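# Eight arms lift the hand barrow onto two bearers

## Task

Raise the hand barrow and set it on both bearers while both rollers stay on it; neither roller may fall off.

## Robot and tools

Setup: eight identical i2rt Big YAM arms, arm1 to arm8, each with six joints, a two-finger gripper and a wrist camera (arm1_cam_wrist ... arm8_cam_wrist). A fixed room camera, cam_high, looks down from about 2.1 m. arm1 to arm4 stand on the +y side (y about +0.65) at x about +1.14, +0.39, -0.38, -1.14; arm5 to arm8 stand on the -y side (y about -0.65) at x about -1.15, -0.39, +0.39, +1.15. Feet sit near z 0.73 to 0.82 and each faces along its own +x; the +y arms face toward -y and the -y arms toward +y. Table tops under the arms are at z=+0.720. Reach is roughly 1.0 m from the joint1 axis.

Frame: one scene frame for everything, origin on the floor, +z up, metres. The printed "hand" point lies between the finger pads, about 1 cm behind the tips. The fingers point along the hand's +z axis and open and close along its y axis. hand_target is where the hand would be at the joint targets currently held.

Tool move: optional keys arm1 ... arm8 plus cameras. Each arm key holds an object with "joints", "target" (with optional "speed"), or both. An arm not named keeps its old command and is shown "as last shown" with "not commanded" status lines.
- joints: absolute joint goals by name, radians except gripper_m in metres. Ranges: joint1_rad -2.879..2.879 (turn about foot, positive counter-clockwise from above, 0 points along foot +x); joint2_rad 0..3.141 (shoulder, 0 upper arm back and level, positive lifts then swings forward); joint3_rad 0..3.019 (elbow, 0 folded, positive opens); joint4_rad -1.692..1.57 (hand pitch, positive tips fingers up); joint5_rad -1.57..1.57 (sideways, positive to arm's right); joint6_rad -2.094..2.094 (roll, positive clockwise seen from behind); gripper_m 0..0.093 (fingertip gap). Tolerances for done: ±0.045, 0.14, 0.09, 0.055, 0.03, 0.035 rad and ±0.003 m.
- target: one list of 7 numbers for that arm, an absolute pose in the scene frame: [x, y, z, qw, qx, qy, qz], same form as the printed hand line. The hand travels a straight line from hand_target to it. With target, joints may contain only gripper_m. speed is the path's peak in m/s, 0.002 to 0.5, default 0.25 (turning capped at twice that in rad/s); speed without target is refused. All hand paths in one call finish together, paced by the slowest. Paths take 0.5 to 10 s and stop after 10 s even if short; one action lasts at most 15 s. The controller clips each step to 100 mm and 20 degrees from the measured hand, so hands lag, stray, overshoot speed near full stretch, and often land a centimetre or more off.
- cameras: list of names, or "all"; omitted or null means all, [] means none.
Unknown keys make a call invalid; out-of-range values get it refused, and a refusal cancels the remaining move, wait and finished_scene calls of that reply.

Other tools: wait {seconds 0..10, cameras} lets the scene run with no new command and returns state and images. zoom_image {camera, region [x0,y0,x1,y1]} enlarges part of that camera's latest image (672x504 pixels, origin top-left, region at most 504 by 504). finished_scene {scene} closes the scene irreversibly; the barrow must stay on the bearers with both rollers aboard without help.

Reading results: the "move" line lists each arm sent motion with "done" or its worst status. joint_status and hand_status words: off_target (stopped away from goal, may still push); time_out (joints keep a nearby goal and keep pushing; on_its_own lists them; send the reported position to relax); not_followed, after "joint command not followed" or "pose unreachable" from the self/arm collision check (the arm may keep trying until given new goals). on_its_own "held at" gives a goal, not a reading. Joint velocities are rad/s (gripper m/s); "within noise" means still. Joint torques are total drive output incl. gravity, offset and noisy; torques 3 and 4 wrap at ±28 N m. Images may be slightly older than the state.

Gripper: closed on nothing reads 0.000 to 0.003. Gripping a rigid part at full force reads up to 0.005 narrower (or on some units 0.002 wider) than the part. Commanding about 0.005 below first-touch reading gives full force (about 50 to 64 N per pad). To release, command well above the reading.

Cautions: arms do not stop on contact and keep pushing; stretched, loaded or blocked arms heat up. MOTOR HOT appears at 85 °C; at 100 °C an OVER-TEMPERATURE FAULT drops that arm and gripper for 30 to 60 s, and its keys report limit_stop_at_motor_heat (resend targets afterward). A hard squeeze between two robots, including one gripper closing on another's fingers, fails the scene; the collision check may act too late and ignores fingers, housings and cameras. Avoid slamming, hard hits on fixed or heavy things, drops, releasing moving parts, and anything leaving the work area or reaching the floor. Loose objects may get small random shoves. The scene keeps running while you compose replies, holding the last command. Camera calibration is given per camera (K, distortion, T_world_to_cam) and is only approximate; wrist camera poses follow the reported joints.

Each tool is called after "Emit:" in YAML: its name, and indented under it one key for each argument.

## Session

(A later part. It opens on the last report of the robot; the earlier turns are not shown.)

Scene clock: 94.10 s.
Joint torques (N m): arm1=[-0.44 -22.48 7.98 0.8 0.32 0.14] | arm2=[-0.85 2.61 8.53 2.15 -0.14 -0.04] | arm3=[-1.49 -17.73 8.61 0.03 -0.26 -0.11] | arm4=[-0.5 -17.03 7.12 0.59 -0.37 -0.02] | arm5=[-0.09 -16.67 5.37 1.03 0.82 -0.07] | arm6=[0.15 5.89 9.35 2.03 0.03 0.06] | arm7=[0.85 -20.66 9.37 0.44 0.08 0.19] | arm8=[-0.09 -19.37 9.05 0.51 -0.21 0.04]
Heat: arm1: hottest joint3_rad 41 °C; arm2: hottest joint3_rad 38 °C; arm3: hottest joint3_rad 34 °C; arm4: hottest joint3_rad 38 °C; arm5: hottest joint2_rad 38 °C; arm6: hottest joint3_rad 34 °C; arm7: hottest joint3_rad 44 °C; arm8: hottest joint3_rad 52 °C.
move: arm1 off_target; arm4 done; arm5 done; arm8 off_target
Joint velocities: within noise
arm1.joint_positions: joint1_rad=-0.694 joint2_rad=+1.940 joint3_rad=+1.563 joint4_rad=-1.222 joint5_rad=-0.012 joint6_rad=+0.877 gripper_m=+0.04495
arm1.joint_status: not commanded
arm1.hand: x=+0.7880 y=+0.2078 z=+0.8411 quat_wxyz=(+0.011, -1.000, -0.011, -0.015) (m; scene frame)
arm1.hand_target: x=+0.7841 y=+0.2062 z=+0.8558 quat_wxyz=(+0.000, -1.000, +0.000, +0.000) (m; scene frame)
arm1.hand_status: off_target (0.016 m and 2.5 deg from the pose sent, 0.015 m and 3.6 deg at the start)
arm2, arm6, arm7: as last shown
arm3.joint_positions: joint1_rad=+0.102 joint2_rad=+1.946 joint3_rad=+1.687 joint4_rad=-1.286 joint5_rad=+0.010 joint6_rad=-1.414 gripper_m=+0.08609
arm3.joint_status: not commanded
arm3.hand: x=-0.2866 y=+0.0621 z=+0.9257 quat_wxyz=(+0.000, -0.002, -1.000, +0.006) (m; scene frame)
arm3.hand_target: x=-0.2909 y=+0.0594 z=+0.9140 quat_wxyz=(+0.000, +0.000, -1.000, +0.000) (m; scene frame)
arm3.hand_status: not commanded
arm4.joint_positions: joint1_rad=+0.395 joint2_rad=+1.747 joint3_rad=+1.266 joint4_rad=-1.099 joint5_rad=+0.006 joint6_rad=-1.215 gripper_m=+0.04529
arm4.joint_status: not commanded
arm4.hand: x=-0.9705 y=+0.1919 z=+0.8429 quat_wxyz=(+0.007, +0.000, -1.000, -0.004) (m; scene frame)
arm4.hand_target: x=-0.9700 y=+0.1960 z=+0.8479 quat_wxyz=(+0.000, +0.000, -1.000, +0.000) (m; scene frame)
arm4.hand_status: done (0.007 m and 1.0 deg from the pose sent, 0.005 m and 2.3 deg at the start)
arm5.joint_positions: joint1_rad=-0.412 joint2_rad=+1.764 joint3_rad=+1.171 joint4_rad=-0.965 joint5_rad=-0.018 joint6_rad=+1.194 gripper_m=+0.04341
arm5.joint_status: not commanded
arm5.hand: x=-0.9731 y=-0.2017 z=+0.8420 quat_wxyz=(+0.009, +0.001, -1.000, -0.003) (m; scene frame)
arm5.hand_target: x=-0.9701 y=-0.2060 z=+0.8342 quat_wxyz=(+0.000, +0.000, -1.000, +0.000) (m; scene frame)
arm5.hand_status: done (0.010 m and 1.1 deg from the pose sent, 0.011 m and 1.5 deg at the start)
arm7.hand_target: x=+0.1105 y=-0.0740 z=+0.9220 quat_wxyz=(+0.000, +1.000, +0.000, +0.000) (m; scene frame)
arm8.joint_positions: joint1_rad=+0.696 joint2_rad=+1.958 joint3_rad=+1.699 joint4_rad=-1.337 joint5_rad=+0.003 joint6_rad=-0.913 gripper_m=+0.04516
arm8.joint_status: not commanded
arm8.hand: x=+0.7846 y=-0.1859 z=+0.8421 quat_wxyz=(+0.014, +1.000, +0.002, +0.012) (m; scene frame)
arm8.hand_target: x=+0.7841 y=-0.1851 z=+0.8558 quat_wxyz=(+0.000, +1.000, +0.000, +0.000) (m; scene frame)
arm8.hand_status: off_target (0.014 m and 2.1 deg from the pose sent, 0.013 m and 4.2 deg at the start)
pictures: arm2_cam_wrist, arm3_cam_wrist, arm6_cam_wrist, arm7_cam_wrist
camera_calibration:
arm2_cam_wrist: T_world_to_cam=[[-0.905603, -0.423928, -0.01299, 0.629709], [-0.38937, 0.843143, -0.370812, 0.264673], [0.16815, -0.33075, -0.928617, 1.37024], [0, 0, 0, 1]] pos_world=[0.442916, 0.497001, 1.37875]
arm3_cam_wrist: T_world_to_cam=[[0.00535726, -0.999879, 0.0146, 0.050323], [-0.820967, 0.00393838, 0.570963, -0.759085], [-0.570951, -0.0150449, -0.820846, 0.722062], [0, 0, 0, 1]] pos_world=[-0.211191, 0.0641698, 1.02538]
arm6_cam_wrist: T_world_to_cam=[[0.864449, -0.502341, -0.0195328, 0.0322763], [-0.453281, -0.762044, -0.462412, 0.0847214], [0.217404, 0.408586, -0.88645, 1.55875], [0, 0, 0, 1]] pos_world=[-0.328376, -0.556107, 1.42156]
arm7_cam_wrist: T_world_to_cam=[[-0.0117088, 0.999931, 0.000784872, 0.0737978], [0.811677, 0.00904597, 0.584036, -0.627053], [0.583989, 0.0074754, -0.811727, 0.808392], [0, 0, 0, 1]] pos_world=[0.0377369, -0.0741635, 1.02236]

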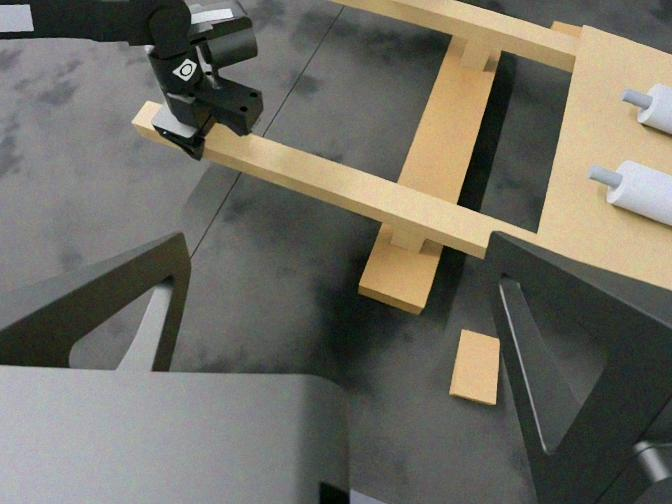

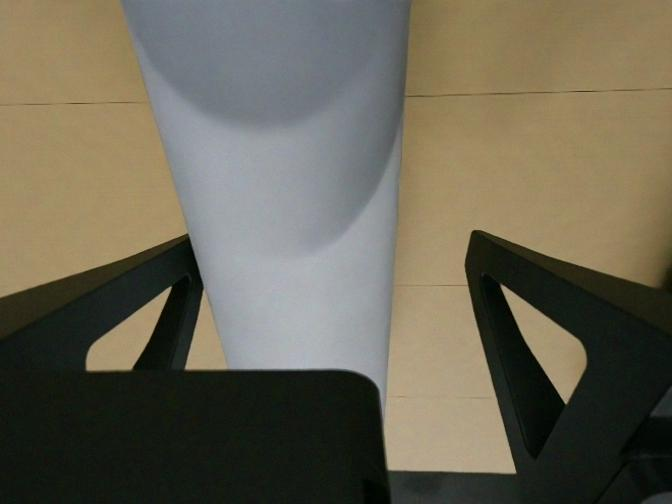

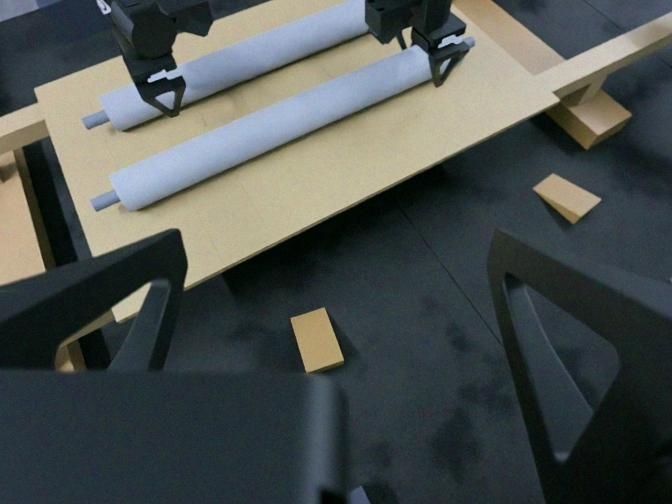

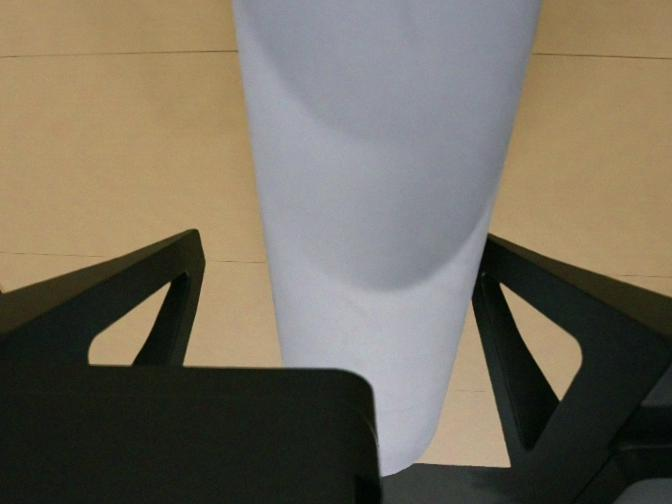

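Emit:
move:
  arm1: {"target":[0.785,0.207,0.846,0,1,0,0],"speed":0.04}
  arm8: {"target":[0.783,-0.186,0.848,0,1,0,0],"speed":0.04}
  arm4: {"target":[-0.970,0.193,0.842,0,0,1,0],"speed":0.04}
  arm5: {"target":[-0.972,-0.206,0.833,0,0,1,0],"speed":0.04}
  cameras: []

Emit:
move:
  arm1: {"joints":{"gripper_m":0.056}}
  arm8: {"joints":{"gripper_m":0.056}}
  arm4: {"joints":{"gripper_m":0.056}}
  arm5: {"joints":{"gripper_m":0.056}}
  cameras: ["arm1_cam_wrist","arm8_cam_wrist","arm4_cam_wrist","arm5_cam_wrist","arm3_cam_wrist","arm7_cam_wrist"]

Scene clock: 99.83 s.
Joint torques (N m): arm1=[-0.56 -21.6 7.15 1.07 0.26 0.15] | arm2=[-0.85 2.61 8.53 2.14 -0.14 -0.05] | arm3=[-1.44 -17.85 8.62 0.03 -0.26 -0.11] | arm4=[-0.67 -16.03 7.27 0.99 -0.34 -0.03] | arm5=[0.15 -16.62 5.27 1.02 0.69 -0.05] | arm6=[0.15 5.83 9.33 2.04 0.03 0.06] | arm7=[0.79 -20.54 9.37 0.42 0.08 0.21] | arm8=[0.09 -18.49 8.62 0.79 -0.22 0.07]
Heat: arm1: hottest joint3_rad 40 °C; arm2: hottest joint3_rad 38 °C; arm3: hottest joint3_rad 34 °C; arm4: hottest joint3_rad 37 °C; arm5: hottest joint2_rad 38 °C; arm6: hottest joint3_rad 34 °C; arm7: hottest joint3_rad 44 °C; arm8: hottest joint3_rad 50 °C.
move: arm1 done; arm4 done; arm5 done; arm8 done
Joint velocities: within noise
arm1.joint_positions: joint1_rad=-0.694 joint2_rad=+1.935 joint3_rad=+1.554 joint4_rad=-1.206 joint5_rad=-0.009 joint6_rad=+0.877 gripper_m=+0.04495
arm1.joint_status: not commanded
arm1.hand: x=+0.7872 y=+0.2076 z=+0.8409 quat_wxyz=(+0.007, -1.000, -0.011, -0.010) (m; scene frame)
arm1.hand_target: x=+0.7851 y=+0.2071 z=+0.8460 quat_wxyz=(+0.000, -1.000, +0.000, +0.000) (m; scene frame)
arm1.hand_status: done (0.006 m and 1.9 deg from the pose sent, 0.006 m and 2.4 deg at the start)
arm2, arm6: as last shown
arm3.joint_positions: joint1_rad=+0.102 joint2_rad=+1.946 joint3_rad=+1.687 joint4_rad=-1.286 joint5_rad=+0.010 joint6_rad=-1.415 gripper_m=+0.08609
arm3.joint_status: not commanded
arm3.hand: x=-0.2868 y=+0.0620 z=+0.9257 quat_wxyz=(+0.000, -0.002, -1.000, +0.006) (m; scene frame)
arm3.hand_target: x=-0.2911 y=+0.0593 z=+0.9140 quat_wxyz=(+0.000, +0.000, -1.000, +0.000) (m; scene frame)
arm3.hand_status: not commanded
arm4.joint_positions: joint1_rad=+0.395 joint2_rad=+1.747 joint3_rad=+1.266 joint4_rad=-1.099 joint5_rad=+0.005 joint6_rad=-1.216 gripper_m=+0.04529
arm4.joint_status: not commanded
arm4.hand: x=-0.9705 y=+0.1917 z=+0.8429 quat_wxyz=(+0.007, +0.000, -1.000, -0.004) (m; scene frame)
arm4.hand_target: x=-0.9701 y=+0.1929 z=+0.8420 quat_wxyz=(+0.000, +0.000, -1.000, +0.000) (m; scene frame)
arm4.hand_status: done (0.002 m and 0.9 deg from the pose sent, 0.002 m and 1.0 deg at the start)
arm5.joint_positions: joint1_rad=-0.411 joint2_rad=+1.763 joint3_rad=+1.169 joint4_rad=-0.962 joint5_rad=-0.015 joint6_rad=+1.195 gripper_m=+0.04341
arm5.joint_status: not commanded
arm5.hand: x=-0.9732 y=-0.2019 z=+0.8420 quat_wxyz=(+0.007, +0.001, -1.000, -0.004) (m; scene frame)
arm5.hand_target: x=-0.9720 y=-0.2062 z=+0.8332 quat_wxyz=(+0.000, +0.000, -1.000, +0.000) (m; scene frame)
arm5.hand_status: done (0.010 m and 1.0 deg from the pose sent, 0.010 m and 1.1 deg at the start)
arm7.joint_positions: joint1_rad=+0.452 joint2_rad=+2.057 joint3_rad=+2.025 joint4_rad=-1.553 joint5_rad=-0.001 joint6_rad=-1.137 gripper_m=+0.08611
arm7.joint_status: not commanded
arm7.hand: x=+0.1157 y=-0.0736 z=+0.9223 quat_wxyz=(+0.005, +1.000, +0.002, +0.001) (m; scene frame)
arm7.hand_target: x=+0.1104 y=-0.0740 z=+0.9220 quat_wxyz=(+0.000, +1.000, +0.000, +0.000) (m; scene frame)
arm7.hand_status: not commanded
arm8.joint_positions: joint1_rad=+0.695 joint2_rad=+1.953 joint3_rad=+1.690 joint4_rad=-1.325 joint5_rad=+0.003 joint6_rad=-0.913 gripper_m=+0.04516
arm8.joint_status: not commanded
arm8.hand: x=+0.7847 y=-0.1858 z=+0.8416 quat_wxyz=(+0.011, +1.000, +0.002, +0.009) (m; scene frame)
arm8.hand_target: x=+0.7831 y=-0.1860 z=+0.8479 quat_wxyz=(+0.000, +1.000, +0.000, +0.000) (m; scene frame)
arm8.hand_status: done (0.007 m and 1.7 deg from the pose sent, 0.006 m and 2.1 deg at the start)
pictures: none
No camera images: "cameras" was empty.

Scene clock: 100.43 s.
Joint torques (N m): arm1=[-0.73 -21.66 8.03 0.87 0.18 0.03] | arm2=[-0.85 2.67 8.53 2.14 -0.14 -0.04] | arm3=[-1.44 -17.79 8.64 0.03 -0.26 -0.11] | arm4=[-0.73 -15.91 7.98 0.84 -0.07 -0.04] | arm5=[0.26 -16.56 6.16 0.62 0.1 -0.05] | arm6=[0.03 5.89 9.33 2.07 0.03 0.05] | arm7=[0.85 -21.01 9.39 0.43 0.06 0.21] | arm8=[0.09 -18.49 9.78 0.39 -0.22 0.06]
Heat: arm1: hottest joint3_rad 40 °C; arm2: hottest joint3_rad 38 °C; arm3: hottest joint3_rad 34 °C; arm4: hottest joint3_rad 37 °C; arm5: hottest joint2_rad 38 °C; arm6: hottest joint3_rad 34 °C; arm7: hottest joint3_rad 44 °C; arm8: hottest joint3_rad 50 °C.
move: arm1 done; arm4 done; arm5 done; arm8 done
Joint velocities: within noise
arm1.joint_positions: joint1_rad=-0.694 joint2_rad=+1.935 joint3_rad=+1.544 joint4_rad=-1.202 joint5_rad=-0.007 joint6_rad=+0.888 gripper_m=+0.05591
arm1.joint_status: all done
arm1.hand: x=+0.7887 y=+0.2101 z=+0.8374 quat_wxyz=(+0.010, -1.000, -0.005, -0.011) (m; scene frame)
arm1.hand_target: x=+0.7850 y=+0.2071 z=+0.8459 quat_wxyz=(+0.000, -1.000, +0.000, +0.000) (m; scene frame)
arm1.hand_status: not commanded
arm2, arm3, arm6, arm7: as last shown
arm4.joint_positions: joint1_rad=+0.394 joint2_rad=+1.747 joint3_rad=+1.258 joint4_rad=-1.095 joint5_rad=-0.002 joint6_rad=-1.216 gripper_m=+0.05589
arm4.joint_status: all done
arm4.hand: x=-0.9703 y=+0.1944 z=+0.8402 quat_wxyz=(+0.004, +0.000, -1.000, -0.007) (m; scene frame)
arm4.hand_target: x=-0.9699 y=+0.1931 z=+0.8420 quat_wxyz=(+0.000, +0.000, -1.000, +0.000) (m; scene frame)
arm4.hand_status: not commanded
arm5.joint_positions: joint1_rad=-0.410 joint2_rad=+1.763 joint3_rad=+1.158 joint4_rad=-0.949 joint5_rad=-0.001 joint6_rad=+1.195 gripper_m=+0.05591
arm5.joint_status: all done
arm5.hand: x=-0.9719 y=-0.2045 z=+0.8385 quat_wxyz=(+0.000, +0.001, -1.000, -0.002) (m; scene frame)
arm5.hand_target: x=-0.9720 y=-0.2061 z=+0.8333 quat_wxyz=(+0.000, +0.000, -1.000, +0.000) (m; scene frame)
arm5.hand_status: not commanded
arm8.joint_positions: joint1_rad=+0.695 joint2_rad=+1.953 joint3_rad=+1.677 joint4_rad=-1.312 joint5_rad=+0.003 joint6_rad=-0.913 gripper_m=+0.05590
arm8.joint_status: all done
arm8.hand: x=+0.7857 y=-0.1869 z=+0.8369 quat_wxyz=(+0.011, +1.000, +0.002, +0.009) (m; scene frame)
arm8.hand_target: x=+0.7831 y=-0.1859 z=+0.8481 quat_wxyz=(+0.000, +1.000, +0.000, +0.000) (m; scene frame)
arm8.hand_status: not commanded
pictures: arm1_cam_wrist, arm3_cam_wrist, arm4_cam_wrist, arm5_cam_wrist, arm7_cam_wrist, arm8_cam_wrist
camera_calibration:
arm1_cam_wrist: T_world_to_cam=[[-0.00370966, 0.999888, 0.0144708, -0.218135], [0.802159, -0.00566517, 0.597084, -1.126], [0.597099, 0.0138229, -0.802049, 0.325994], [0, 0, 0, 1]] pos_world=[0.707774, 0.207225, 0.936938]
arm3_cam_wrist: T_world_to_cam=[[0.00535726, -0.999879, 0.0146, 0.0503241], [-0.820967, 0.00393838, 0.570963, -0.759249], [-0.570951, -0.0150449, -0.820846, 0.721948], [0, 0, 0, 1]] pos_world=[-0.211391, 0.0641698, 1.02538]
arm4_cam_wrist: T_world_to_cam=[[-0.0221417, -0.999597, -0.017776, 0.191176], [-0.812295, 0.00762176, 0.583197, -1.27451], [-0.582827, 0.0273524, -0.812136, 0.23864], [0, 0, 0, 1]] pos_world=[-0.891961, 0.194286, 0.940499]
arm5_cam_wrist: T_world_to_cam=[[0.00424562, -0.999843, -0.0171921, -0.185279], [-0.809739, -0.0135254, 0.586634, -1.27764], [-0.586774, 0.0114305, -0.80967, 0.235345], [0, 0, 0, 1]] pos_world=[-0.895673, -0.205221, 0.936873]
arm7_cam_wrist: T_world_to_cam=[[-0.0113355, 0.999934, 0.00180601, 0.0725391], [0.811971, 0.00815061, 0.583641, -0.626647], [0.583588, 0.00808232, -0.81201, 0.808797], [0, 0, 0, 1]] pos_world=[0.0376369, -0.0739637, 1.02236]
arm8_cam_wrist: T_world_to_cam=[[-0.017443, 0.999181, -0.0365175, 0.231468], [0.806006, 0.0356641, 0.590832, -1.11794], [0.591651, -0.0191274, -0.805968, 0.332025], [0, 0, 0, 1]] pos_world=[0.70866, -0.185057, 0.936569]

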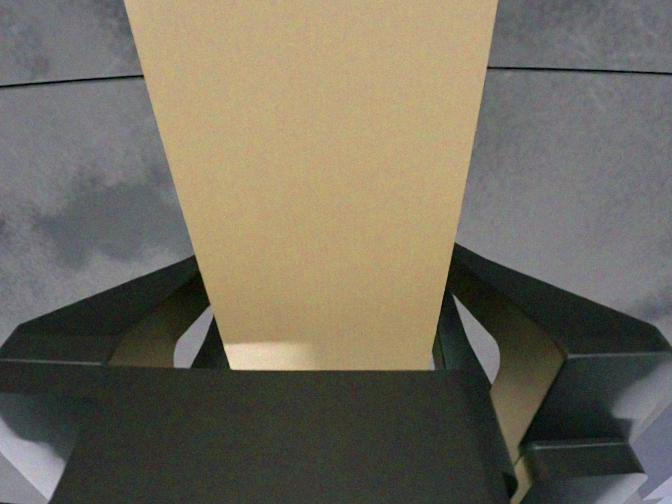

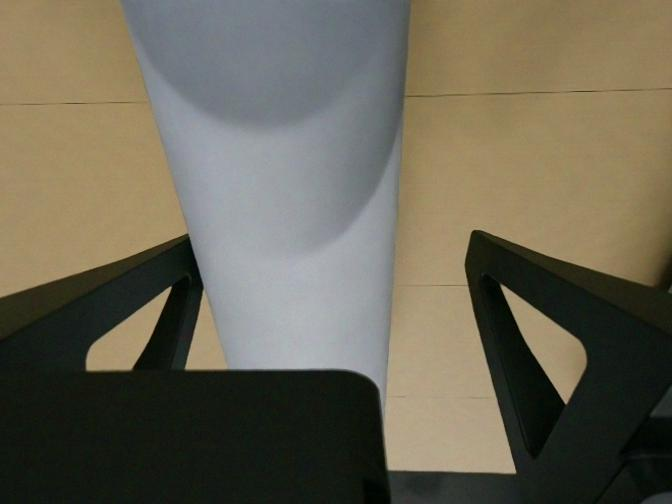

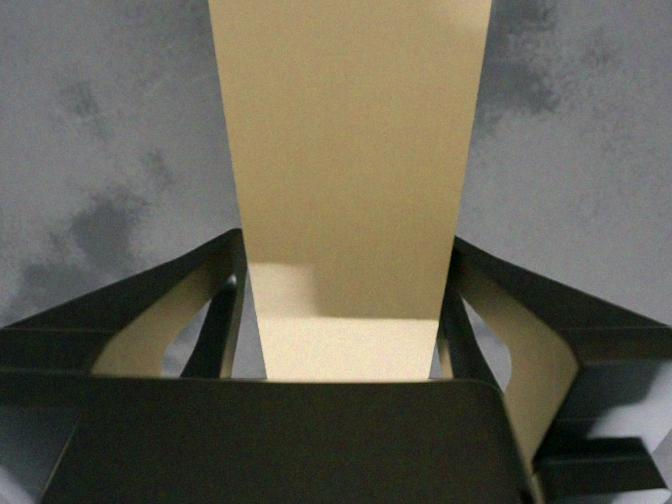

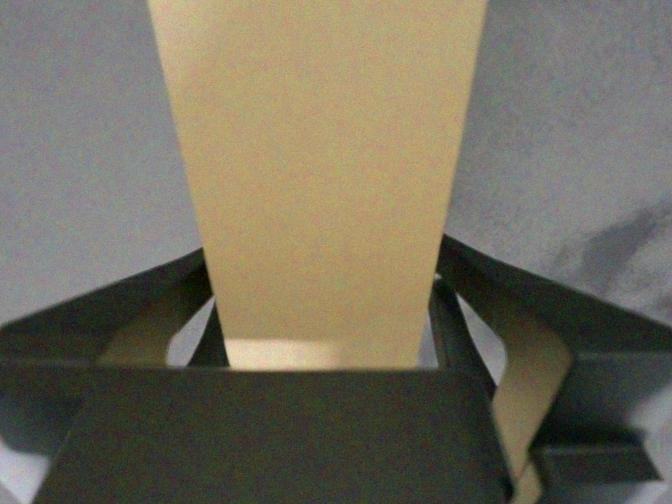

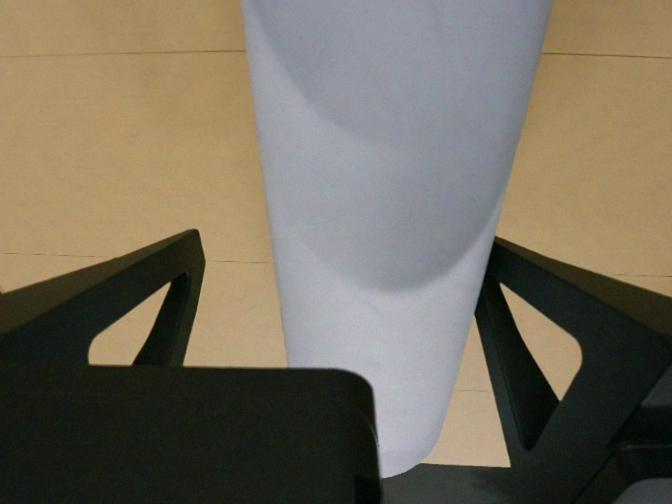

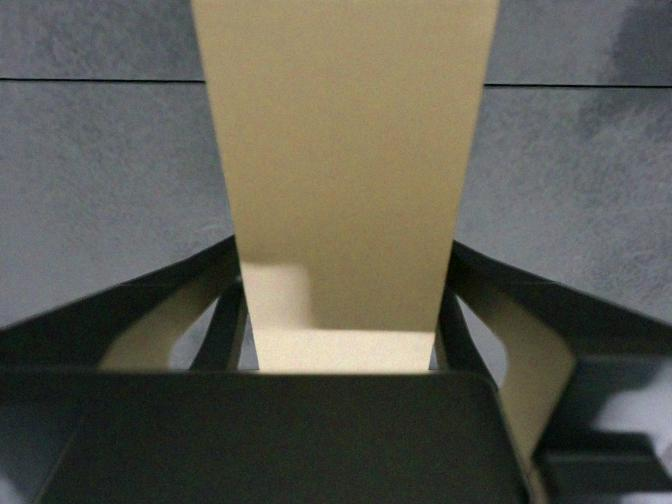

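Emit:
move:
  arm1: {"joints":{"gripper_m":0.09}}
  arm8: {"joints":{"gripper_m":0.09}}
  arm4: {"joints":{"gripper_m":0.09}}
  arm5: {"joints":{"gripper_m":0.09}}
  cameras: []

Emit:
move:
  arm1: {"target":[0.787,0.209,0.99,0,1,0,0],"speed":0.1}
  arm8: {"target":[0.785,-0.186,0.99,0,1,0,0],"speed":0.1}
  arm4: {"target":[-0.970,0.194,0.99,0,0,1,0],"speed":0.1}
  arm5: {"target":[-0.972,-0.206,0.99,0,0,1,0],"speed":0.1}
  arm3: {"target":[-0.291,0.073,0.914,0,0,1,0],"speed":0.03}
  arm7: {"target":[0.1105,-0.060,0.922,0,1,0,0],"speed":0.03}
  cameras: ["arm3_cam_wrist","arm7_cam_wrist","cam_high"]

Scene clock: 103.77 s.
Joint torques (N m): arm1=[-0.67 -21.25 8.03 0.84 0.16 0.03] | arm2=[-0.85 2.61 8.53 2.14 -0.14 -0.05] | arm3=[-1.44 -17.85 8.61 0.03 -0.26 -0.11] | arm4=[-0.62 -15.91 7.97 0.84 -0.07 -0.04] | arm5=[0.09 -16.44 6.11 0.53 0.1 -0.05] | arm6=[0.21 5.95 9.35 2.06 0.03 0.05] | arm7=[0.79 -20.84 9.44 0.44 0.09 0.2] | arm8=[0.09 -18.49 9.78 0.32 -0.22 0.06]
Heat: arm1: hottest joint3_rad 39 °C; arm2: hottest joint3_rad 38 °C; arm3: hottest joint3_rad 34 °C; arm4: hottest joint3_rad 37 °C; arm5: hottest joint2_rad 38 °C; arm6: hottest joint3_rad 34 °C; arm7: hottest joint3_rad 43 °C; arm8: hottest joint3_rad 49 °C.
move: arm1 done; arm4 done; arm5 done; arm8 done
Joint velocities: within noise
arm1.joint_positions: joint1_rad=-0.694 joint2_rad=+1.935 joint3_rad=+1.544 joint4_rad=-1.202 joint5_rad=-0.007 joint6_rad=+0.889 gripper_m=+0.08982
arm1.joint_status: all done
arm1.hand: x=+0.7887 y=+0.2101 z=+0.8374 quat_wxyz=(+0.010, -1.000, -0.005, -0.011) (m; scene frame)
arm1.hand_target: x=+0.7850 y=+0.2070 z=+0.8459 quat_wxyz=(+0.000, -1.000, +0.000, +0.000) (m; scene frame)
arm1.hand_status: not commanded
arm2, arm3, arm6, arm7: as last shown
arm4.joint_positions: joint1_rad=+0.394 joint2_rad=+1.747 joint3_rad=+1.258 joint4_rad=-1.095 joint5_rad=-0.002 joint6_rad=-1.216 gripper_m=+0.08979
arm4.joint_status: all done
arm4.hand: x=-0.9703 y=+0.1944 z=+0.8402 quat_wxyz=(+0.004, +0.000, -1.000, -0.007) (m; scene frame)
arm4.hand_target: x=-0.9699 y=+0.1931 z=+0.8420 quat_wxyz=(+0.000, +0.000, -1.000, +0.000) (m; scene frame)
arm4.hand_status: not commanded
arm5.joint_positions: joint1_rad=-0.410 joint2_rad=+1.763 joint3_rad=+1.158 joint4_rad=-0.949 joint5_rad=-0.001 joint6_rad=+1.195 gripper_m=+0.08983
arm5.joint_status: all done
arm5.hand: x=-0.9718 y=-0.2043 z=+0.8385 quat_wxyz=(+0.000, +0.001, -1.000, -0.002) (m; scene frame)
arm5.hand_target: x=-0.9720 y=-0.2061 z=+0.8333 quat_wxyz=(+0.000, +0.000, -1.000, +0.000) (m; scene frame)
arm5.hand_status: not commanded
arm8.joint_positions: joint1_rad=+0.695 joint2_rad=+1.953 joint3_rad=+1.677 joint4_rad=-1.312 joint5_rad=+0.003 joint6_rad=-0.913 gripper_m=+0.08982
arm8.joint_status: all done
arm8.hand: x=+0.7857 y=-0.1869 z=+0.8369 quat_wxyz=(+0.011, +1.000, +0.002, +0.009) (m; scene frame)
arm8.hand_target: x=+0.7831 y=-0.1860 z=+0.8481 quat_wxyz=(+0.000, +1.000, +0.000, +0.000) (m; scene frame)
arm8.hand_status: not commanded
pictures: none
No camera images: "cameras" was empty.

Scene clock: 106.10 s.
Joint torques (N m): arm1=[-0.85 -21.07 12.85 -0.21 0.16 0.06] | arm2=[-0.85 2.61 8.53 2.14 -0.14 -0.05] | arm3=[-1.14 -20.42 8.25 -0.05 -0.25 -0.08] | arm4=[-0.67 -15.21 14.79 -0.14 -0.06 -0.05] | arm5=[0.15 -16.5 11.23 -0.24 0.09 -0.04] | arm6=[0.15 5.83 9.32 2.02 0.04 0.04] | arm7=[0.15 -18.9 14.42 -0.46 0.09 0.1] | arm8=[-0.09 -18.43 16.27 -0.51 -0.22 0.04]
Heat: arm1: hottest joint3_rad 39 °C; arm2: hottest joint3_rad 38 °C; arm3: hottest joint3_rad 34 °C; arm4: hottest joint3_rad 38 °C; arm5: hottest joint2_rad 38 °C; arm6: hottest joint3_rad 34 °C; arm7: hottest joint3_rad 43 °C; arm8: hottest joint3_rad 49 °C.
move: arm1 off_target; arm3 done; arm4 off_target; arm5 off_target; arm7 off_target; arm8 off_target
Joint velocities: within noise
arm1.joint_positions: joint1_rad=-0.694 joint2_rad=+1.844 joint3_rad=+1.745 joint4_rad=-1.518 joint5_rad=-0.006 joint6_rad=+0.889 gripper_m=+0.08991
arm1.joint_status: not commanded
arm1.hand: x=+0.7943 y=+0.2168 z=+0.9619 quat_wxyz=(+0.020, -1.000, -0.005, -0.018) (m; scene frame)
arm1.hand_target: x=+0.7877 y=+0.2099 z=+0.9899 quat_wxyz=(+0.000, -1.000, +0.000, +0.000) (m; scene frame)
arm1.hand_status: off_target (0.030 m and 3.1 deg from the pose sent, 0.152 m and 1.8 deg at the start)
arm2, arm6: as last shown
arm3.joint_positions: joint1_rad=+0.102 joint2_rad=+1.946 joint3_rad=+1.634 joint4_rad=-1.266 joint5_rad=+0.010 joint6_rad=-1.415 gripper_m=+0.08609
arm3.joint_status: not commanded
arm3.hand: x=-0.2888 y=+0.0761 z=+0.9063 quat_wxyz=(+0.002, -0.002, -1.000, -0.011) (m; scene frame)
arm3.hand_target: x=-0.2911 y=+0.0731 z=+0.9139 quat_wxyz=(+0.000, +0.000, -1.000, +0.000) (m; scene frame)
arm3.hand_status: done (0.009 m and 1.3 deg from the pose sent, 0.017 m and 0.7 deg at the start)
arm4.joint_positions: joint1_rad=+0.394 joint2_rad=+1.627 joint3_rad=+1.444 joint4_rad=-1.439 joint5_rad=-0.002 joint6_rad=-1.216 gripper_m=+0.08990
arm4.joint_status: not commanded
arm4.hand: x=-0.9749 y=+0.2085 z=+0.9639 quat_wxyz=(+0.011, +0.000, -1.000, -0.025) (m; scene frame)
arm4.hand_target: x=-0.9704 y=+0.1953 z=+0.9900 quat_wxyz=(+0.000, +0.000, -1.000, +0.000) (m; scene frame)
arm4.hand_status: off_target (0.030 m and 3.2 deg from the pose sent, 0.150 m and 1.0 deg at the start)
arm5.joint_positions: joint1_rad=-0.410 joint2_rad=+1.602 joint3_rad=+1.331 joint4_rad=-1.328 joint5_rad=-0.001 joint6_rad=+1.195 gripper_m=+0.08992
arm5.joint_status: not commanded
arm5.hand: x=-0.9771 y=-0.2182 z=+0.9715 quat_wxyz=(+0.008, +0.002, -1.000, +0.019) (m; scene frame)
arm5.hand_target: x=-0.9722 y=-0.2067 z=+0.9901 quat_wxyz=(+0.000, +0.000, -1.000, +0.000) (m; scene frame)
arm5.hand_status: off_target (0.023 m and 2.3 deg from the pose sent, 0.152 m and 0.3 deg at the start)
arm7.joint_positions: joint1_rad=+0.452 joint2_rad=+2.070 joint3_rad=+2.025 joint4_rad=-1.553 joint5_rad=-0.001 joint6_rad=-1.137 gripper_m=+0.08611
arm7.joint_status: not commanded
arm7.hand: x=+0.1154 y=-0.0731 z=+0.9141 quat_wxyz=(+0.011, +1.000, +0.002, +0.004) (m; scene frame)
arm7.hand_target: x=+0.1108 y=-0.0607 z=+0.9220 quat_wxyz=(-0.001, +1.000, +0.000, +0.000) (m; scene frame)
arm7.hand_status: off_target (0.016 m and 1.3 deg from the pose sent, 0.015 m and 0.6 deg at the start)
arm8.joint_positions: joint1_rad=+0.695 joint2_rad=+1.906 joint3_rad=+1.904 joint4_rad=-1.642 joint5_rad=+0.003 joint6_rad=-0.913 gripper_m=+0.08992
arm8.joint_status: not commanded
arm8.hand: x=+0.7943 y=-0.1975 z=+0.9504 quat_wxyz=(+0.033, +0.999, +0.002, +0.026) (m; scene frame)
arm8.hand_target: x=+0.7867 y=-0.1880 z=+0.9898 quat_wxyz=(+0.000, +1.000, +0.000, +0.000) (m; scene frame)
arm8.hand_status: off_target (0.042 m and 4.9 deg from the pose sent, 0.153 m and 1.7 deg at the start)
pictures: arm3_cam_wrist, arm7_cam_wrist, cam_high
camera_calibration:
arm3_cam_wrist: T_world_to_cam=[[0.00564267, -0.999819, -0.018188, 0.0944458], [-0.818059, -0.0150757, 0.574936, -0.75114], [-0.575106, 0.0116347, -0.817996, 0.699208], [0, 0, 0, 1]] pos_world=[-0.212891, 0.0749696, 1.00553]
arm7_cam_wrist: T_world_to_cam=[[-0.0113716, 0.999882, -0.0103385, 0.0831445], [0.808653, 0.0152775, 0.588087, -0.62486], [0.588176, -0.00167275, -0.808732, 0.798075], [0, 0, 0, 1]] pos_world=[0.0368321, -0.0722535, 1.01376]

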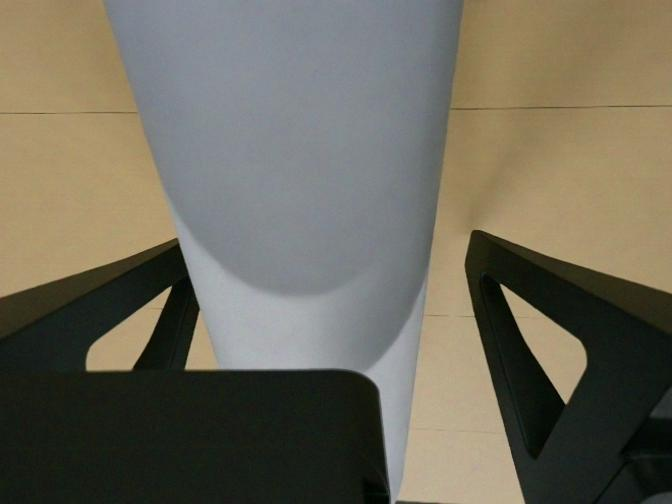

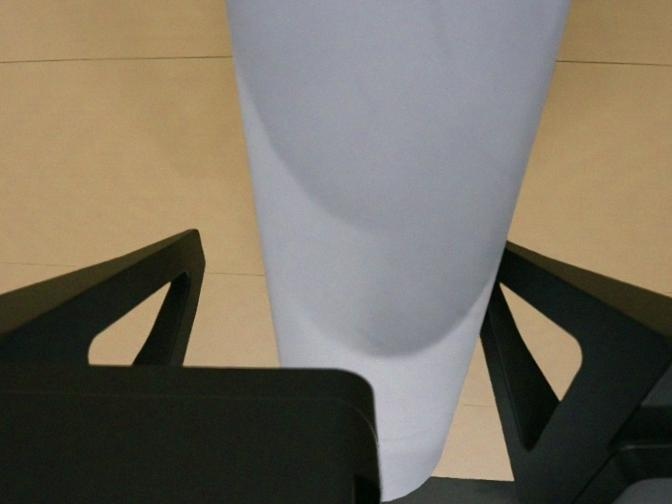

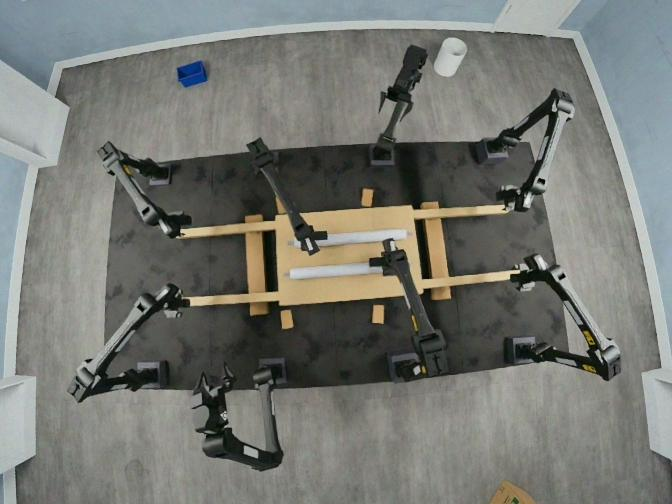

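Emit:
move:
  arm3: {"target":[-0.291,0.081,0.926,0,0,1,0],"speed":0.02}
  arm7: {"target":[0.1105,-0.052,0.928,0,1,0,0],"speed":0.02}
  cameras: ["arm3_cam_wrist","arm7_cam_wrist"]

Scene clock: 110.37 s.
Joint torques (N m): arm1=[-0.5 -21.13 12.88 -0.2 0.16 0.05] | arm2=[-0.79 2.67 8.53 2.15 -0.14 -0.05] | arm3=[-0.85 -21.07 8.28 -0.49 -0.26 -0.06] | arm4=[-0.67 -15.21 14.79 -0.18 -0.06 -0.05] | arm5=[0.21 -16.5 11.23 -0.21 0.1 -0.04] | arm6=[0.21 5.95 9.33 2.03 0.02 0.05] | arm7=[-0.44 -19.25 14.43 -0.4 0.09 0.03] | arm8=[-0.09 -18.43 16.38 -0.43 -0.22 0.04]
Heat: arm1: hottest joint3_rad 40 °C; arm2: hottest joint3_rad 38 °C; arm3: hottest joint3_rad 34 °C; arm4: hottest joint3_rad 39 °C; arm5: hottest joint2_rad 37 °C; arm6: hottest joint3_rad 34 °C; arm7: hottest joint3_rad 43 °C; arm8: hottest joint3_rad 48 °C.
move: arm3 off_target; arm7 off_target
Joint velocities: within noise
arm1, arm4, arm8: as last shown
arm1.hand: x=+0.7944 y=+0.2169 z=+0.9620 quat_wxyz=(+0.020, -1.000, -0.005, -0.019) (m; scene frame)
arm1.hand_target: x=+0.7877 y=+0.2100 z=+0.9899 quat_wxyz=(+0.000, -1.000, +0.000, +0.000) (m; scene frame)
arm2.joint_positions: joint1_rad=+0.216 joint2_rad=+0.553 joint3_rad=+1.363 joint4_rad=-1.376 joint5_rad=-0.156 joint6_rad=-0.086 gripper_m=+0.09396
arm2.joint_status: not commanded
arm2.hand: x=+0.4633 y=+0.4558 z=+1.2615 quat_wxyz=(-0.411, -0.472, -0.736, +0.256) (m; scene frame)
arm2.hand_target: x=+0.4628 y=+0.4578 z=+1.2738 quat_wxyz=(-0.420, -0.468, -0.731, +0.265) (m; scene frame)
arm2.hand_status: not commanded
arm3.joint_positions: joint1_rad=+0.102 joint2_rad=+1.932 joint3_rad=+1.620 joint4_rad=-1.267 joint5_rad=+0.010 joint6_rad=-1.415 gripper_m=+0.08609
arm3.joint_status: not commanded
arm3.hand: x=-0.2895 y=+0.0806 z=+0.9095 quat_wxyz=(+0.002, -0.002, -1.000, -0.011) (m; scene frame)
arm3.hand_target: x=-0.2911 y=+0.0810 z=+0.9258 quat_wxyz=(+0.000, +0.000, -1.000, +0.000) (m; scene frame)
arm3.hand_status: off_target (0.017 m and 1.3 deg from the pose sent, 0.020 m and 1.3 deg at the start)
arm4.hand: x=-0.9749 y=+0.2086 z=+0.9639 quat_wxyz=(+0.011, +0.000, -1.000, -0.025) (m; scene frame)
arm5.joint_positions: joint1_rad=-0.410 joint2_rad=+1.602 joint3_rad=+1.331 joint4_rad=-1.329 joint5_rad=-0.001 joint6_rad=+1.195 gripper_m=+0.08992
arm5.joint_status: not commanded
arm5.hand: x=-0.9772 y=-0.2184 z=+0.9715 quat_wxyz=(+0.008, +0.002, -1.000, +0.019) (m; scene frame)
arm5.hand_target: x=-0.9723 y=-0.2067 z=+0.9901 quat_wxyz=(+0.000, +0.000, -1.000, +0.000) (m; scene frame)
arm5.hand_status: not commanded
arm6.joint_positions: joint1_rad=-0.421 joint2_rad=+0.463 joint3_rad=+1.379 joint4_rad=-1.390 joint5_rad=+0.052 joint6_rad=+0.017 gripper_m=+0.09396
arm6.joint_status: not commanded
arm6.hand: x=-0.3010 y=-0.5082 z=+1.3060 quat_wxyz=(-0.452, +0.428, -0.738, -0.261) (m; scene frame)
arm6.hand_target: x=-0.3025 y=-0.5113 z=+1.3153 quat_wxyz=(-0.461, +0.425, -0.733, -0.266) (m; scene frame)
arm6.hand_status: not commanded
arm7.joint_positions: joint1_rad=+0.452 joint2_rad=+2.093 joint3_rad=+2.082 joint4_rad=-1.584 joint5_rad=-0.001 joint6_rad=-1.137 gripper_m=+0.08611
arm7.joint_status: not commanded
arm7.hand: x=+0.1120 y=-0.0658 z=+0.9214 quat_wxyz=(+0.010, +1.000, +0.002, +0.003) (m; scene frame)
arm7.hand_target: x=+0.1108 y=-0.0527 z=+0.9280 quat_wxyz=(-0.001, +1.000, +0.000, +0.000) (m; scene frame)
arm7.hand_status: off_target (0.015 m and 1.2 deg from the pose sent, 0.026 m and 1.4 deg at the start)
arm8.joint_positions: joint1_rad=+0.695 joint2_rad=+1.906 joint3_rad=+1.905 joint4_rad=-1.643 joint5_rad=+0.003 joint6_rad=-0.913 gripper_m=+0.08992
arm8.hand: x=+0.7942 y=-0.1974 z=+0.9507 quat_wxyz=(+0.033, +0.999, +0.002, +0.026) (m; scene frame)
pictures: arm3_cam_wrist, arm7_cam_wrist
camera_calibration:
arm3_cam_wrist: T_world_to_cam=[[0.00565682, -0.999825, -0.0178279, 0.0987491], [-0.818057, -0.0148803, 0.574945, -0.753564], [-0.57511, 0.0113319, -0.817998, 0.701476], [0, 0, 0, 1]] pos_world=[-0.213591, 0.0795696, 1.00882]
arm7_cam_wrist: T_world_to_cam=[[-0.0114017, 0.999906, -0.00760275, 0.0734968], [0.809441, 0.0136934, 0.587042, -0.625792], [0.587091, 0.000539297, -0.809521, 0.80694], [0, 0, 0, 1]] pos_world=[0.0336333, -0.0653558, 1.02116]

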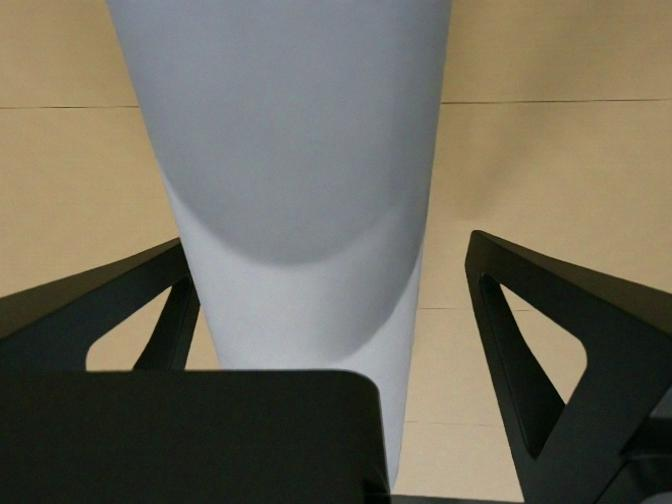

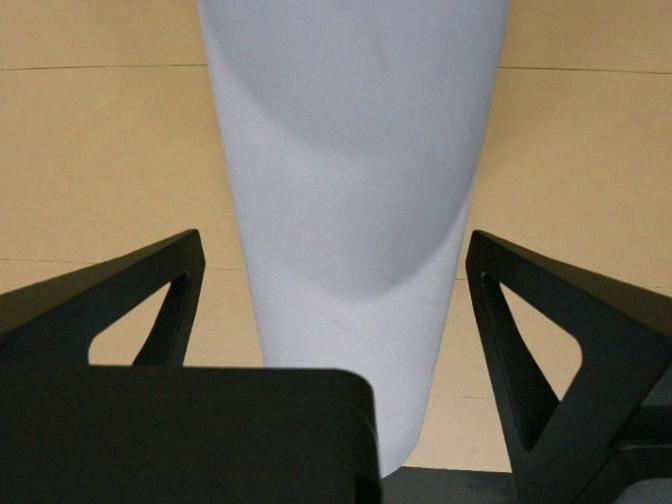

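Emit:
move:
  arm3: {"target":[-0.291,0.096,0.932,0,0,1,0],"speed":0.03}
  cameras: ["arm3_cam_wrist","arm7_cam_wrist"]

Emit:
wait:
  seconds: 0.5
  cameras: ["arm3_cam_wrist","arm6_cam_wrist"]

Scene clock: 114.90 s.
Joint torques (N m): arm1=[-0.62 -21.19 12.85 -0.21 0.17 0.05] | arm2=[-0.79 2.67 8.53 2.14 -0.13 -0.05] | arm3=[-0.62 -20.89 8.25 -0.42 -0.25 -0.02] | arm4=[-0.62 -15.21 14.79 -0.18 -0.06 -0.05] | arm5=[0.21 -16.56 11.26 -0.2 0.1 -0.04] | arm6=[0.21 5.89 9.32 2.04 0.03 0.05] | arm7=[-0.62 -19.31 14.39 -0.47 0.08 0.03] | arm8=[-0.09 -18.43 16.36 -0.43 -0.22 0.04]
Heat: arm1: hottest joint3_rad 41 °C; arm2: hottest joint3_rad 38 °C; arm3: hottest joint3_rad 34 °C; arm4: hottest joint3_rad 41 °C; arm5: hottest joint2_rad 37 °C; arm6: hottest joint3_rad 34 °C; arm7: hottest joint3_rad 44 °C; arm8: hottest joint3_rad 48 °C.
move: arm3 off_target
Joint velocities: within noise
arm1, arm2, arm4, arm5, arm6, arm7, arm8: as last shown
arm3.joint_positions: joint1_rad=+0.102 joint2_rad=+1.889 joint3_rad=+1.573 joint4_rad=-1.267 joint5_rad=+0.010 joint6_rad=-1.415 gripper_m=+0.08609
arm3.joint_status: not commanded
arm3.hand: x=-0.2920 y=+0.0965 z=+0.9162 quat_wxyz=(+0.003, -0.002, -1.000, -0.013) (m; scene frame)
arm3.hand_target: x=-0.2911 y=+0.0962 z=+0.9316 quat_wxyz=(+0.000, +0.000, -1.000, +0.000) (m; scene frame)
arm3.hand_status: off_target (0.016 m and 1.6 deg from the pose sent, 0.027 m and 1.3 deg at the start)
arm7.hand: x=+0.1120 y=-0.0658 z=+0.9216 quat_wxyz=(+0.010, +1.000, +0.002, +0.003) (m; scene frame)
arm8.hand: x=+0.7941 y=-0.1973 z=+0.9508 quat_wxyz=(+0.033, +0.999, +0.002, +0.026) (m; scene frame)
pictures: arm3_cam_wrist, arm7_cam_wrist
camera_calibration:
arm3_cam_wrist: T_world_to_cam=[[0.00570618, -0.999715, -0.0231902, 0.119624], [-0.817647, -0.0180153, 0.575438, -0.759296], [-0.575692, 0.0156779, -0.817517, 0.704244], [0, 0, 0, 1]] pos_world=[-0.216091, 0.0948694, 1.01543]
arm7_cam_wrist: T_world_to_cam=[[-0.0114017, 0.999906, -0.00760275, 0.0734976], [0.809441, 0.0136934, 0.587042, -0.625851], [0.587091, 0.000539297, -0.809521, 0.807021], [0, 0, 0, 1]] pos_world=[0.0336333, -0.0653558, 1.02126]

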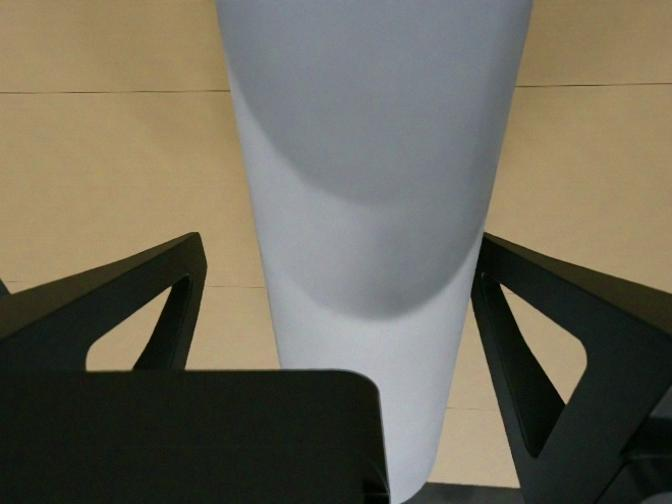

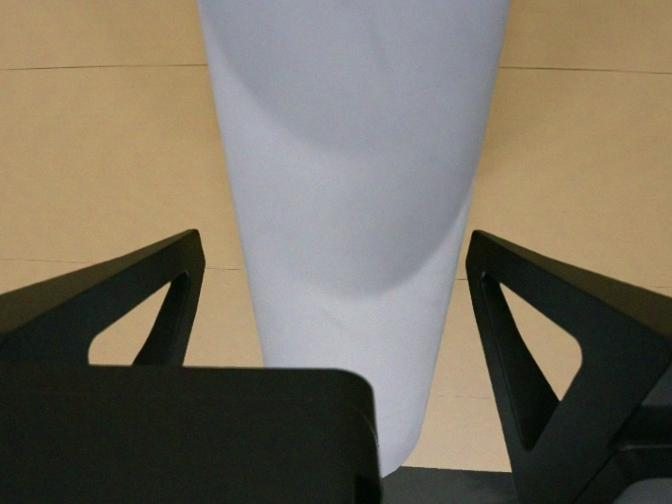

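Scene clock: 115.40 s.
Joint torques (N m): arm1=[-0.91 -20.95 12.97 -0.27 0.2 0.03] | arm2=[-0.85 2.67 8.53 2.15 -0.14 -0.04] | arm3=[-0.56 -20.89 8.27 -0.42 -0.25 -0.02] | arm4=[-0.67 -15.15 14.79 -0.17 -0.07 -0.05] | arm5=[0.15 -16.56 11.28 -0.2 0.1 -0.04] | arm6=[0.15 5.89 9.32 2.03 0.03 0.05] | arm7=[-0.62 -19.08 14.43 -0.43 0.1 0.03] | arm8=[-0.09 -18.43 16.36 -0.43 -0.22 0.04]
Heat: arm1: hottest joint3_rad 41 °C; arm2: hottest joint3_rad 38 °C; arm3: hottest joint3_rad 34 °C; arm4: hottest joint3_rad 41 °C; arm5: hottest joint2_rad 37 °C; arm6: hottest joint3_rad 34 °C; arm7: hottest joint3_rad 45 °C; arm8: hottest joint3_rad 48 °C.
Joint velocities: within noise
arm1.joint_positions: joint1_rad=-0.694 joint2_rad=+1.844 joint3_rad=+1.745 joint4_rad=-1.518 joint5_rad=-0.006 joint6_rad=+0.889 gripper_m=+0.08991
arm1.joint_status: not commanded
arm1.hand: x=+0.7944 y=+0.2169 z=+0.9620 quat_wxyz=(+0.020, -1.000, -0.005, -0.019) (m; scene frame)
arm1.hand_target: x=+0.7877 y=+0.2100 z=+0.9899 quat_wxyz=(+0.000, -1.000, +0.000, +0.000) (m; scene frame)
arm1.hand_status: not commanded
arm2.joint_positions: joint1_rad=+0.216 joint2_rad=+0.553 joint3_rad=+1.363 joint4_rad=-1.376 joint5_rad=-0.156 joint6_rad=-0.086 gripper_m=+0.09396
arm2.joint_status: not commanded
arm2.hand: x=+0.4633 y=+0.4558 z=+1.2615 quat_wxyz=(-0.411, -0.472, -0.736, +0.256) (m; scene frame)
arm2.hand_target: x=+0.4628 y=+0.4578 z=+1.2738 quat_wxyz=(-0.420, -0.468, -0.731, +0.265) (m; scene frame)
arm2.hand_status: not commanded
arm3.joint_positions: joint1_rad=+0.102 joint2_rad=+1.889 joint3_rad=+1.573 joint4_rad=-1.267 joint5_rad=+0.010 joint6_rad=-1.415 gripper_m=+0.08609
arm3.joint_status: not commanded
arm3.hand: x=-0.2920 y=+0.0965 z=+0.9162 quat_wxyz=(+0.003, -0.002, -1.000, -0.013) (m; scene frame)
arm3.hand_target: x=-0.2911 y=+0.0962 z=+0.9316 quat_wxyz=(+0.000, +0.000, -1.000, +0.000) (m; scene frame)
arm3.hand_status: off_target (0.016 m and 1.6 deg from the pose sent, 0.027 m and 1.3 deg at the start)
arm4.joint_positions: joint1_rad=+0.394 joint2_rad=+1.627 joint3_rad=+1.444 joint4_rad=-1.439 joint5_rad=-0.002 joint6_rad=-1.216 gripper_m=+0.08990
arm4.joint_status: not commanded
arm4.hand: x=-0.9749 y=+0.2086 z=+0.9639 quat_wxyz=(+0.011, +0.000, -1.000, -0.025) (m; scene frame)
arm4.hand_target: x=-0.9704 y=+0.1953 z=+0.9900 quat_wxyz=(+0.000, +0.000, -1.000, +0.000) (m; scene frame)
arm4.hand_status: not commanded
arm5.joint_positions: joint1_rad=-0.410 joint2_rad=+1.602 joint3_rad=+1.331 joint4_rad=-1.329 joint5_rad=-0.001 joint6_rad=+1.195 gripper_m=+0.08992
arm5.joint_status: not commanded
arm5.hand: x=-0.9772 y=-0.2184 z=+0.9715 quat_wxyz=(+0.008, +0.002, -1.000, +0.019) (m; scene frame)
arm5.hand_target: x=-0.9723 y=-0.2067 z=+0.9901 quat_wxyz=(+0.000, +0.000, -1.000, +0.000) (m; scene frame)
arm5.hand_status: not commanded
arm6.joint_positions: joint1_rad=-0.421 joint2_rad=+0.463 joint3_rad=+1.379 joint4_rad=-1.390 joint5_rad=+0.052 joint6_rad=+0.017 gripper_m=+0.09396
arm6.joint_status: not commanded
arm6.hand: x=-0.3010 y=-0.5082 z=+1.3060 quat_wxyz=(-0.452, +0.428, -0.738, -0.261) (m; scene frame)
arm6.hand_target: x=-0.3025 y=-0.5113 z=+1.3153 quat_wxyz=(-0.461, +0.425, -0.733, -0.266) (m; scene frame)
arm6.hand_status: not commanded
arm7.joint_positions: joint1_rad=+0.452 joint2_rad=+2.093 joint3_rad=+2.082 joint4_rad=-1.584 joint5_rad=-0.001 joint6_rad=-1.137 gripper_m=+0.08611
arm7.joint_status: not commanded
arm7.hand: x=+0.1120 y=-0.0658 z=+0.9216 quat_wxyz=(+0.010, +1.000, +0.002, +0.003) (m; scene frame)
arm7.hand_target: x=+0.1108 y=-0.0527 z=+0.9280 quat_wxyz=(-0.001, +1.000, +0.000, +0.000) (m; scene frame)
arm7.hand_status: not commanded
arm8.joint_positions: joint1_rad=+0.695 joint2_rad=+1.906 joint3_rad=+1.905 joint4_rad=-1.643 joint5_rad=+0.003 joint6_rad=-0.913 gripper_m=+0.08992
arm8.joint_status: not commanded
arm8.hand: x=+0.7941 y=-0.1973 z=+0.9508 quat_wxyz=(+0.033, +0.999, +0.002, +0.026) (m; scene frame)
arm8.hand_target: x=+0.7867 y=-0.1880 z=+0.9898 quat_wxyz=(+0.000, +1.000, +0.000, +0.000) (m; scene frame)
arm8.hand_status: not commanded
wait: 0.50 s; at rest by 0.27 s
pictures: arm3_cam_wrist, arm6_cam_wrist
camera_calibration:
arm3_cam_wrist: T_world_to_cam=[[0.00570618, -0.999715, -0.0231902, 0.119624], [-0.817647, -0.0180153, 0.575438, -0.759296], [-0.575692, 0.0156779, -0.817517, 0.704244], [0, 0, 0, 1]] pos_world=[-0.216091, 0.0948694, 1.01543]
arm6_cam_wrist: T_world_to_cam=[[0.864449, -0.502341, -0.0195328, 0.0322763], [-0.453281, -0.762044, -0.462412, 0.0847214], [0.217404, 0.408586, -0.88645, 1.55875], [0, 0, 0, 1]] pos_world=[-0.328376, -0.556107, 1.42156]

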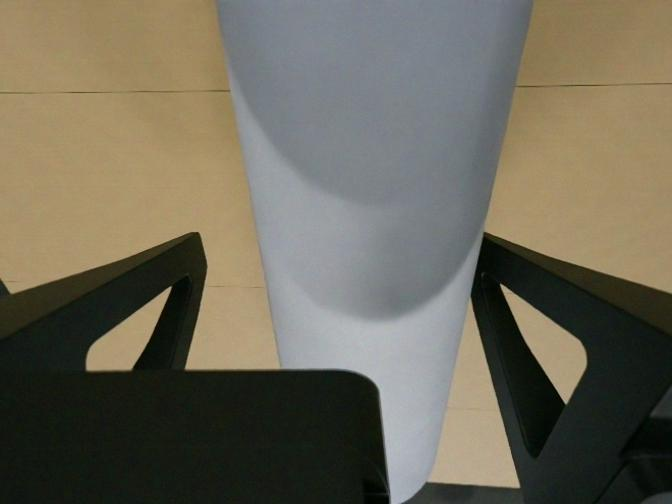

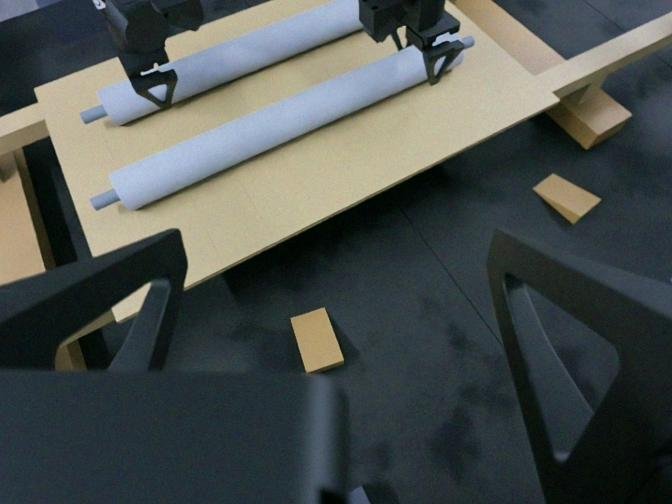

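Emit:
move:
  arm3: {"target":[-0.291,0.086,0.938,0,0,1,0],"speed":0.03,"joints":{"gripper_m":0.093}}
  arm7: {"joints":{"gripper_m":0.093}}
  cameras: ["arm3_cam_wrist","arm7_cam_wrist"]

Scene clock: 117.90 s.
Joint torques (N m): arm1=[-0.79 -20.95 12.86 -0.14 0.18 0.05] | arm2=[-0.85 2.67 8.53 2.14 -0.14 -0.04] | arm3=[-0.79 -19.31 12.07 -0.65 -0.25 -0.05] | arm4=[-0.67 -15.15 14.78 -0.18 -0.07 -0.05] | arm5=[0.21 -16.56 11.23 -0.24 0.09 -0.04] | arm6=[0.15 5.95 9.33 2.03 0.02 0.05] | arm7=[-0.5 -18.78 14.41 -0.35 0.09 0.02] | arm8=[-0.09 -18.43 16.35 -0.43 -0.22 0.04]
Heat: arm1: hottest joint3_rad 41 °C; arm2: hottest joint3_rad 38 °C; arm3: hottest joint3_rad 34 °C; arm4: hottest joint3_rad 41 °C; arm5: hottest joint2_rad 36 °C; arm6: hottest joint3_rad 35 °C; arm7: hottest joint3_rad 45 °C; arm8: hottest joint3_rad 48 °C.
move: arm3 off_target; arm7 done
Joint velocities: within noise
arm1, arm2, arm4, arm5, arm6, arm8: as last shown
arm3.joint_positions: joint1_rad=+0.102 joint2_rad=+1.889 joint3_rad=+1.573 joint4_rad=-1.288 joint5_rad=+0.010 joint6_rad=-1.415 gripper_m=+0.09291
arm3.joint_status: all done
arm3.hand: x=-0.2928 y=+0.1014 z=+0.9164 quat_wxyz=(+0.004, -0.002, -1.000, -0.023) (m; scene frame)
arm3.hand_target: x=-0.2912 y=+0.0869 z=+0.9380 quat_wxyz=(+0.000, +0.000, -1.000, +0.000) (m; scene frame)
arm3.hand_status: off_target (0.027 m and 2.7 deg from the pose sent, 0.024 m and 1.5 deg at the start)
arm7.joint_positions: joint1_rad=+0.452 joint2_rad=+2.093 joint3_rad=+2.082 joint4_rad=-1.584 joint5_rad=-0.001 joint6_rad=-1.137 gripper_m=+0.09290
arm7.joint_status: all done
arm7.hand: x=+0.1120 y=-0.0658 z=+0.9216 quat_wxyz=(+0.010, +1.000, +0.002, +0.003) (m; scene frame)
arm7.hand_target: x=+0.1108 y=-0.0527 z=+0.9280 quat_wxyz=(-0.001, +1.000, +0.000, +0.000) (m; scene frame)
arm7.hand_status: not commanded
pictures: arm3_cam_wrist, arm7_cam_wrist
camera_calibration:
arm3_cam_wrist: T_world_to_cam=[[0.00579689, -0.999052, -0.0431496, 0.142843], [-0.815846, -0.0296767, 0.577508, -0.760099], [-0.578241, 0.0318556, -0.815244, 0.699466], [0, 0, 0, 1]] pos_world=[-0.216491, 0.0978683, 1.01536]
arm7_cam_wrist: T_world_to_cam=[[-0.0114017, 0.999906, -0.00760275, 0.0734976], [0.809441, 0.0136934, 0.587042, -0.625851], [0.587091, 0.000539297, -0.809521, 0.807021], [0, 0, 0, 1]] pos_world=[0.0336333, -0.0653558, 1.02126]

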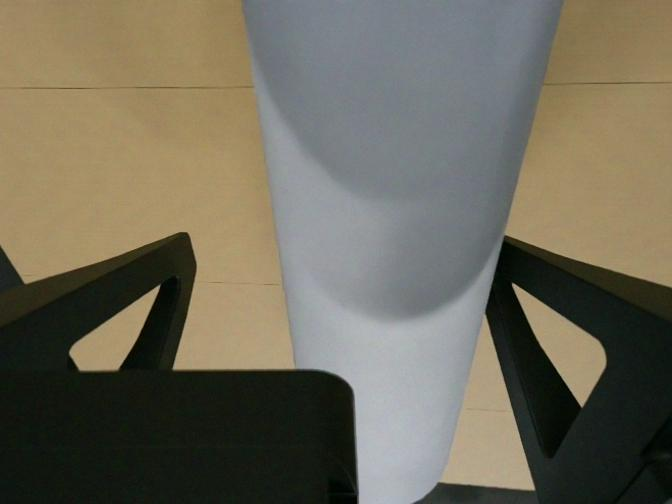

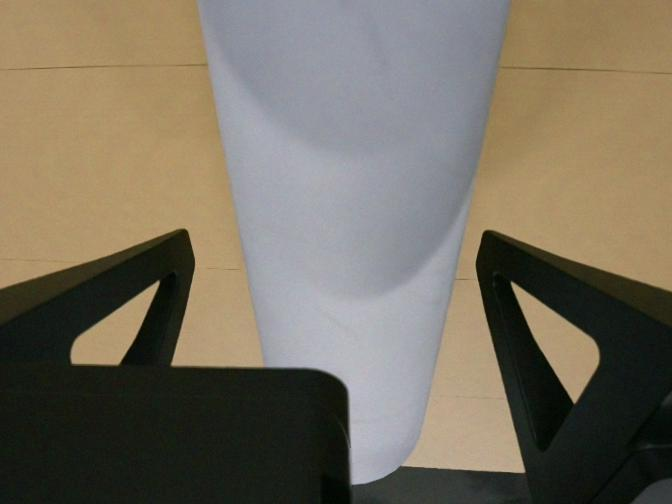

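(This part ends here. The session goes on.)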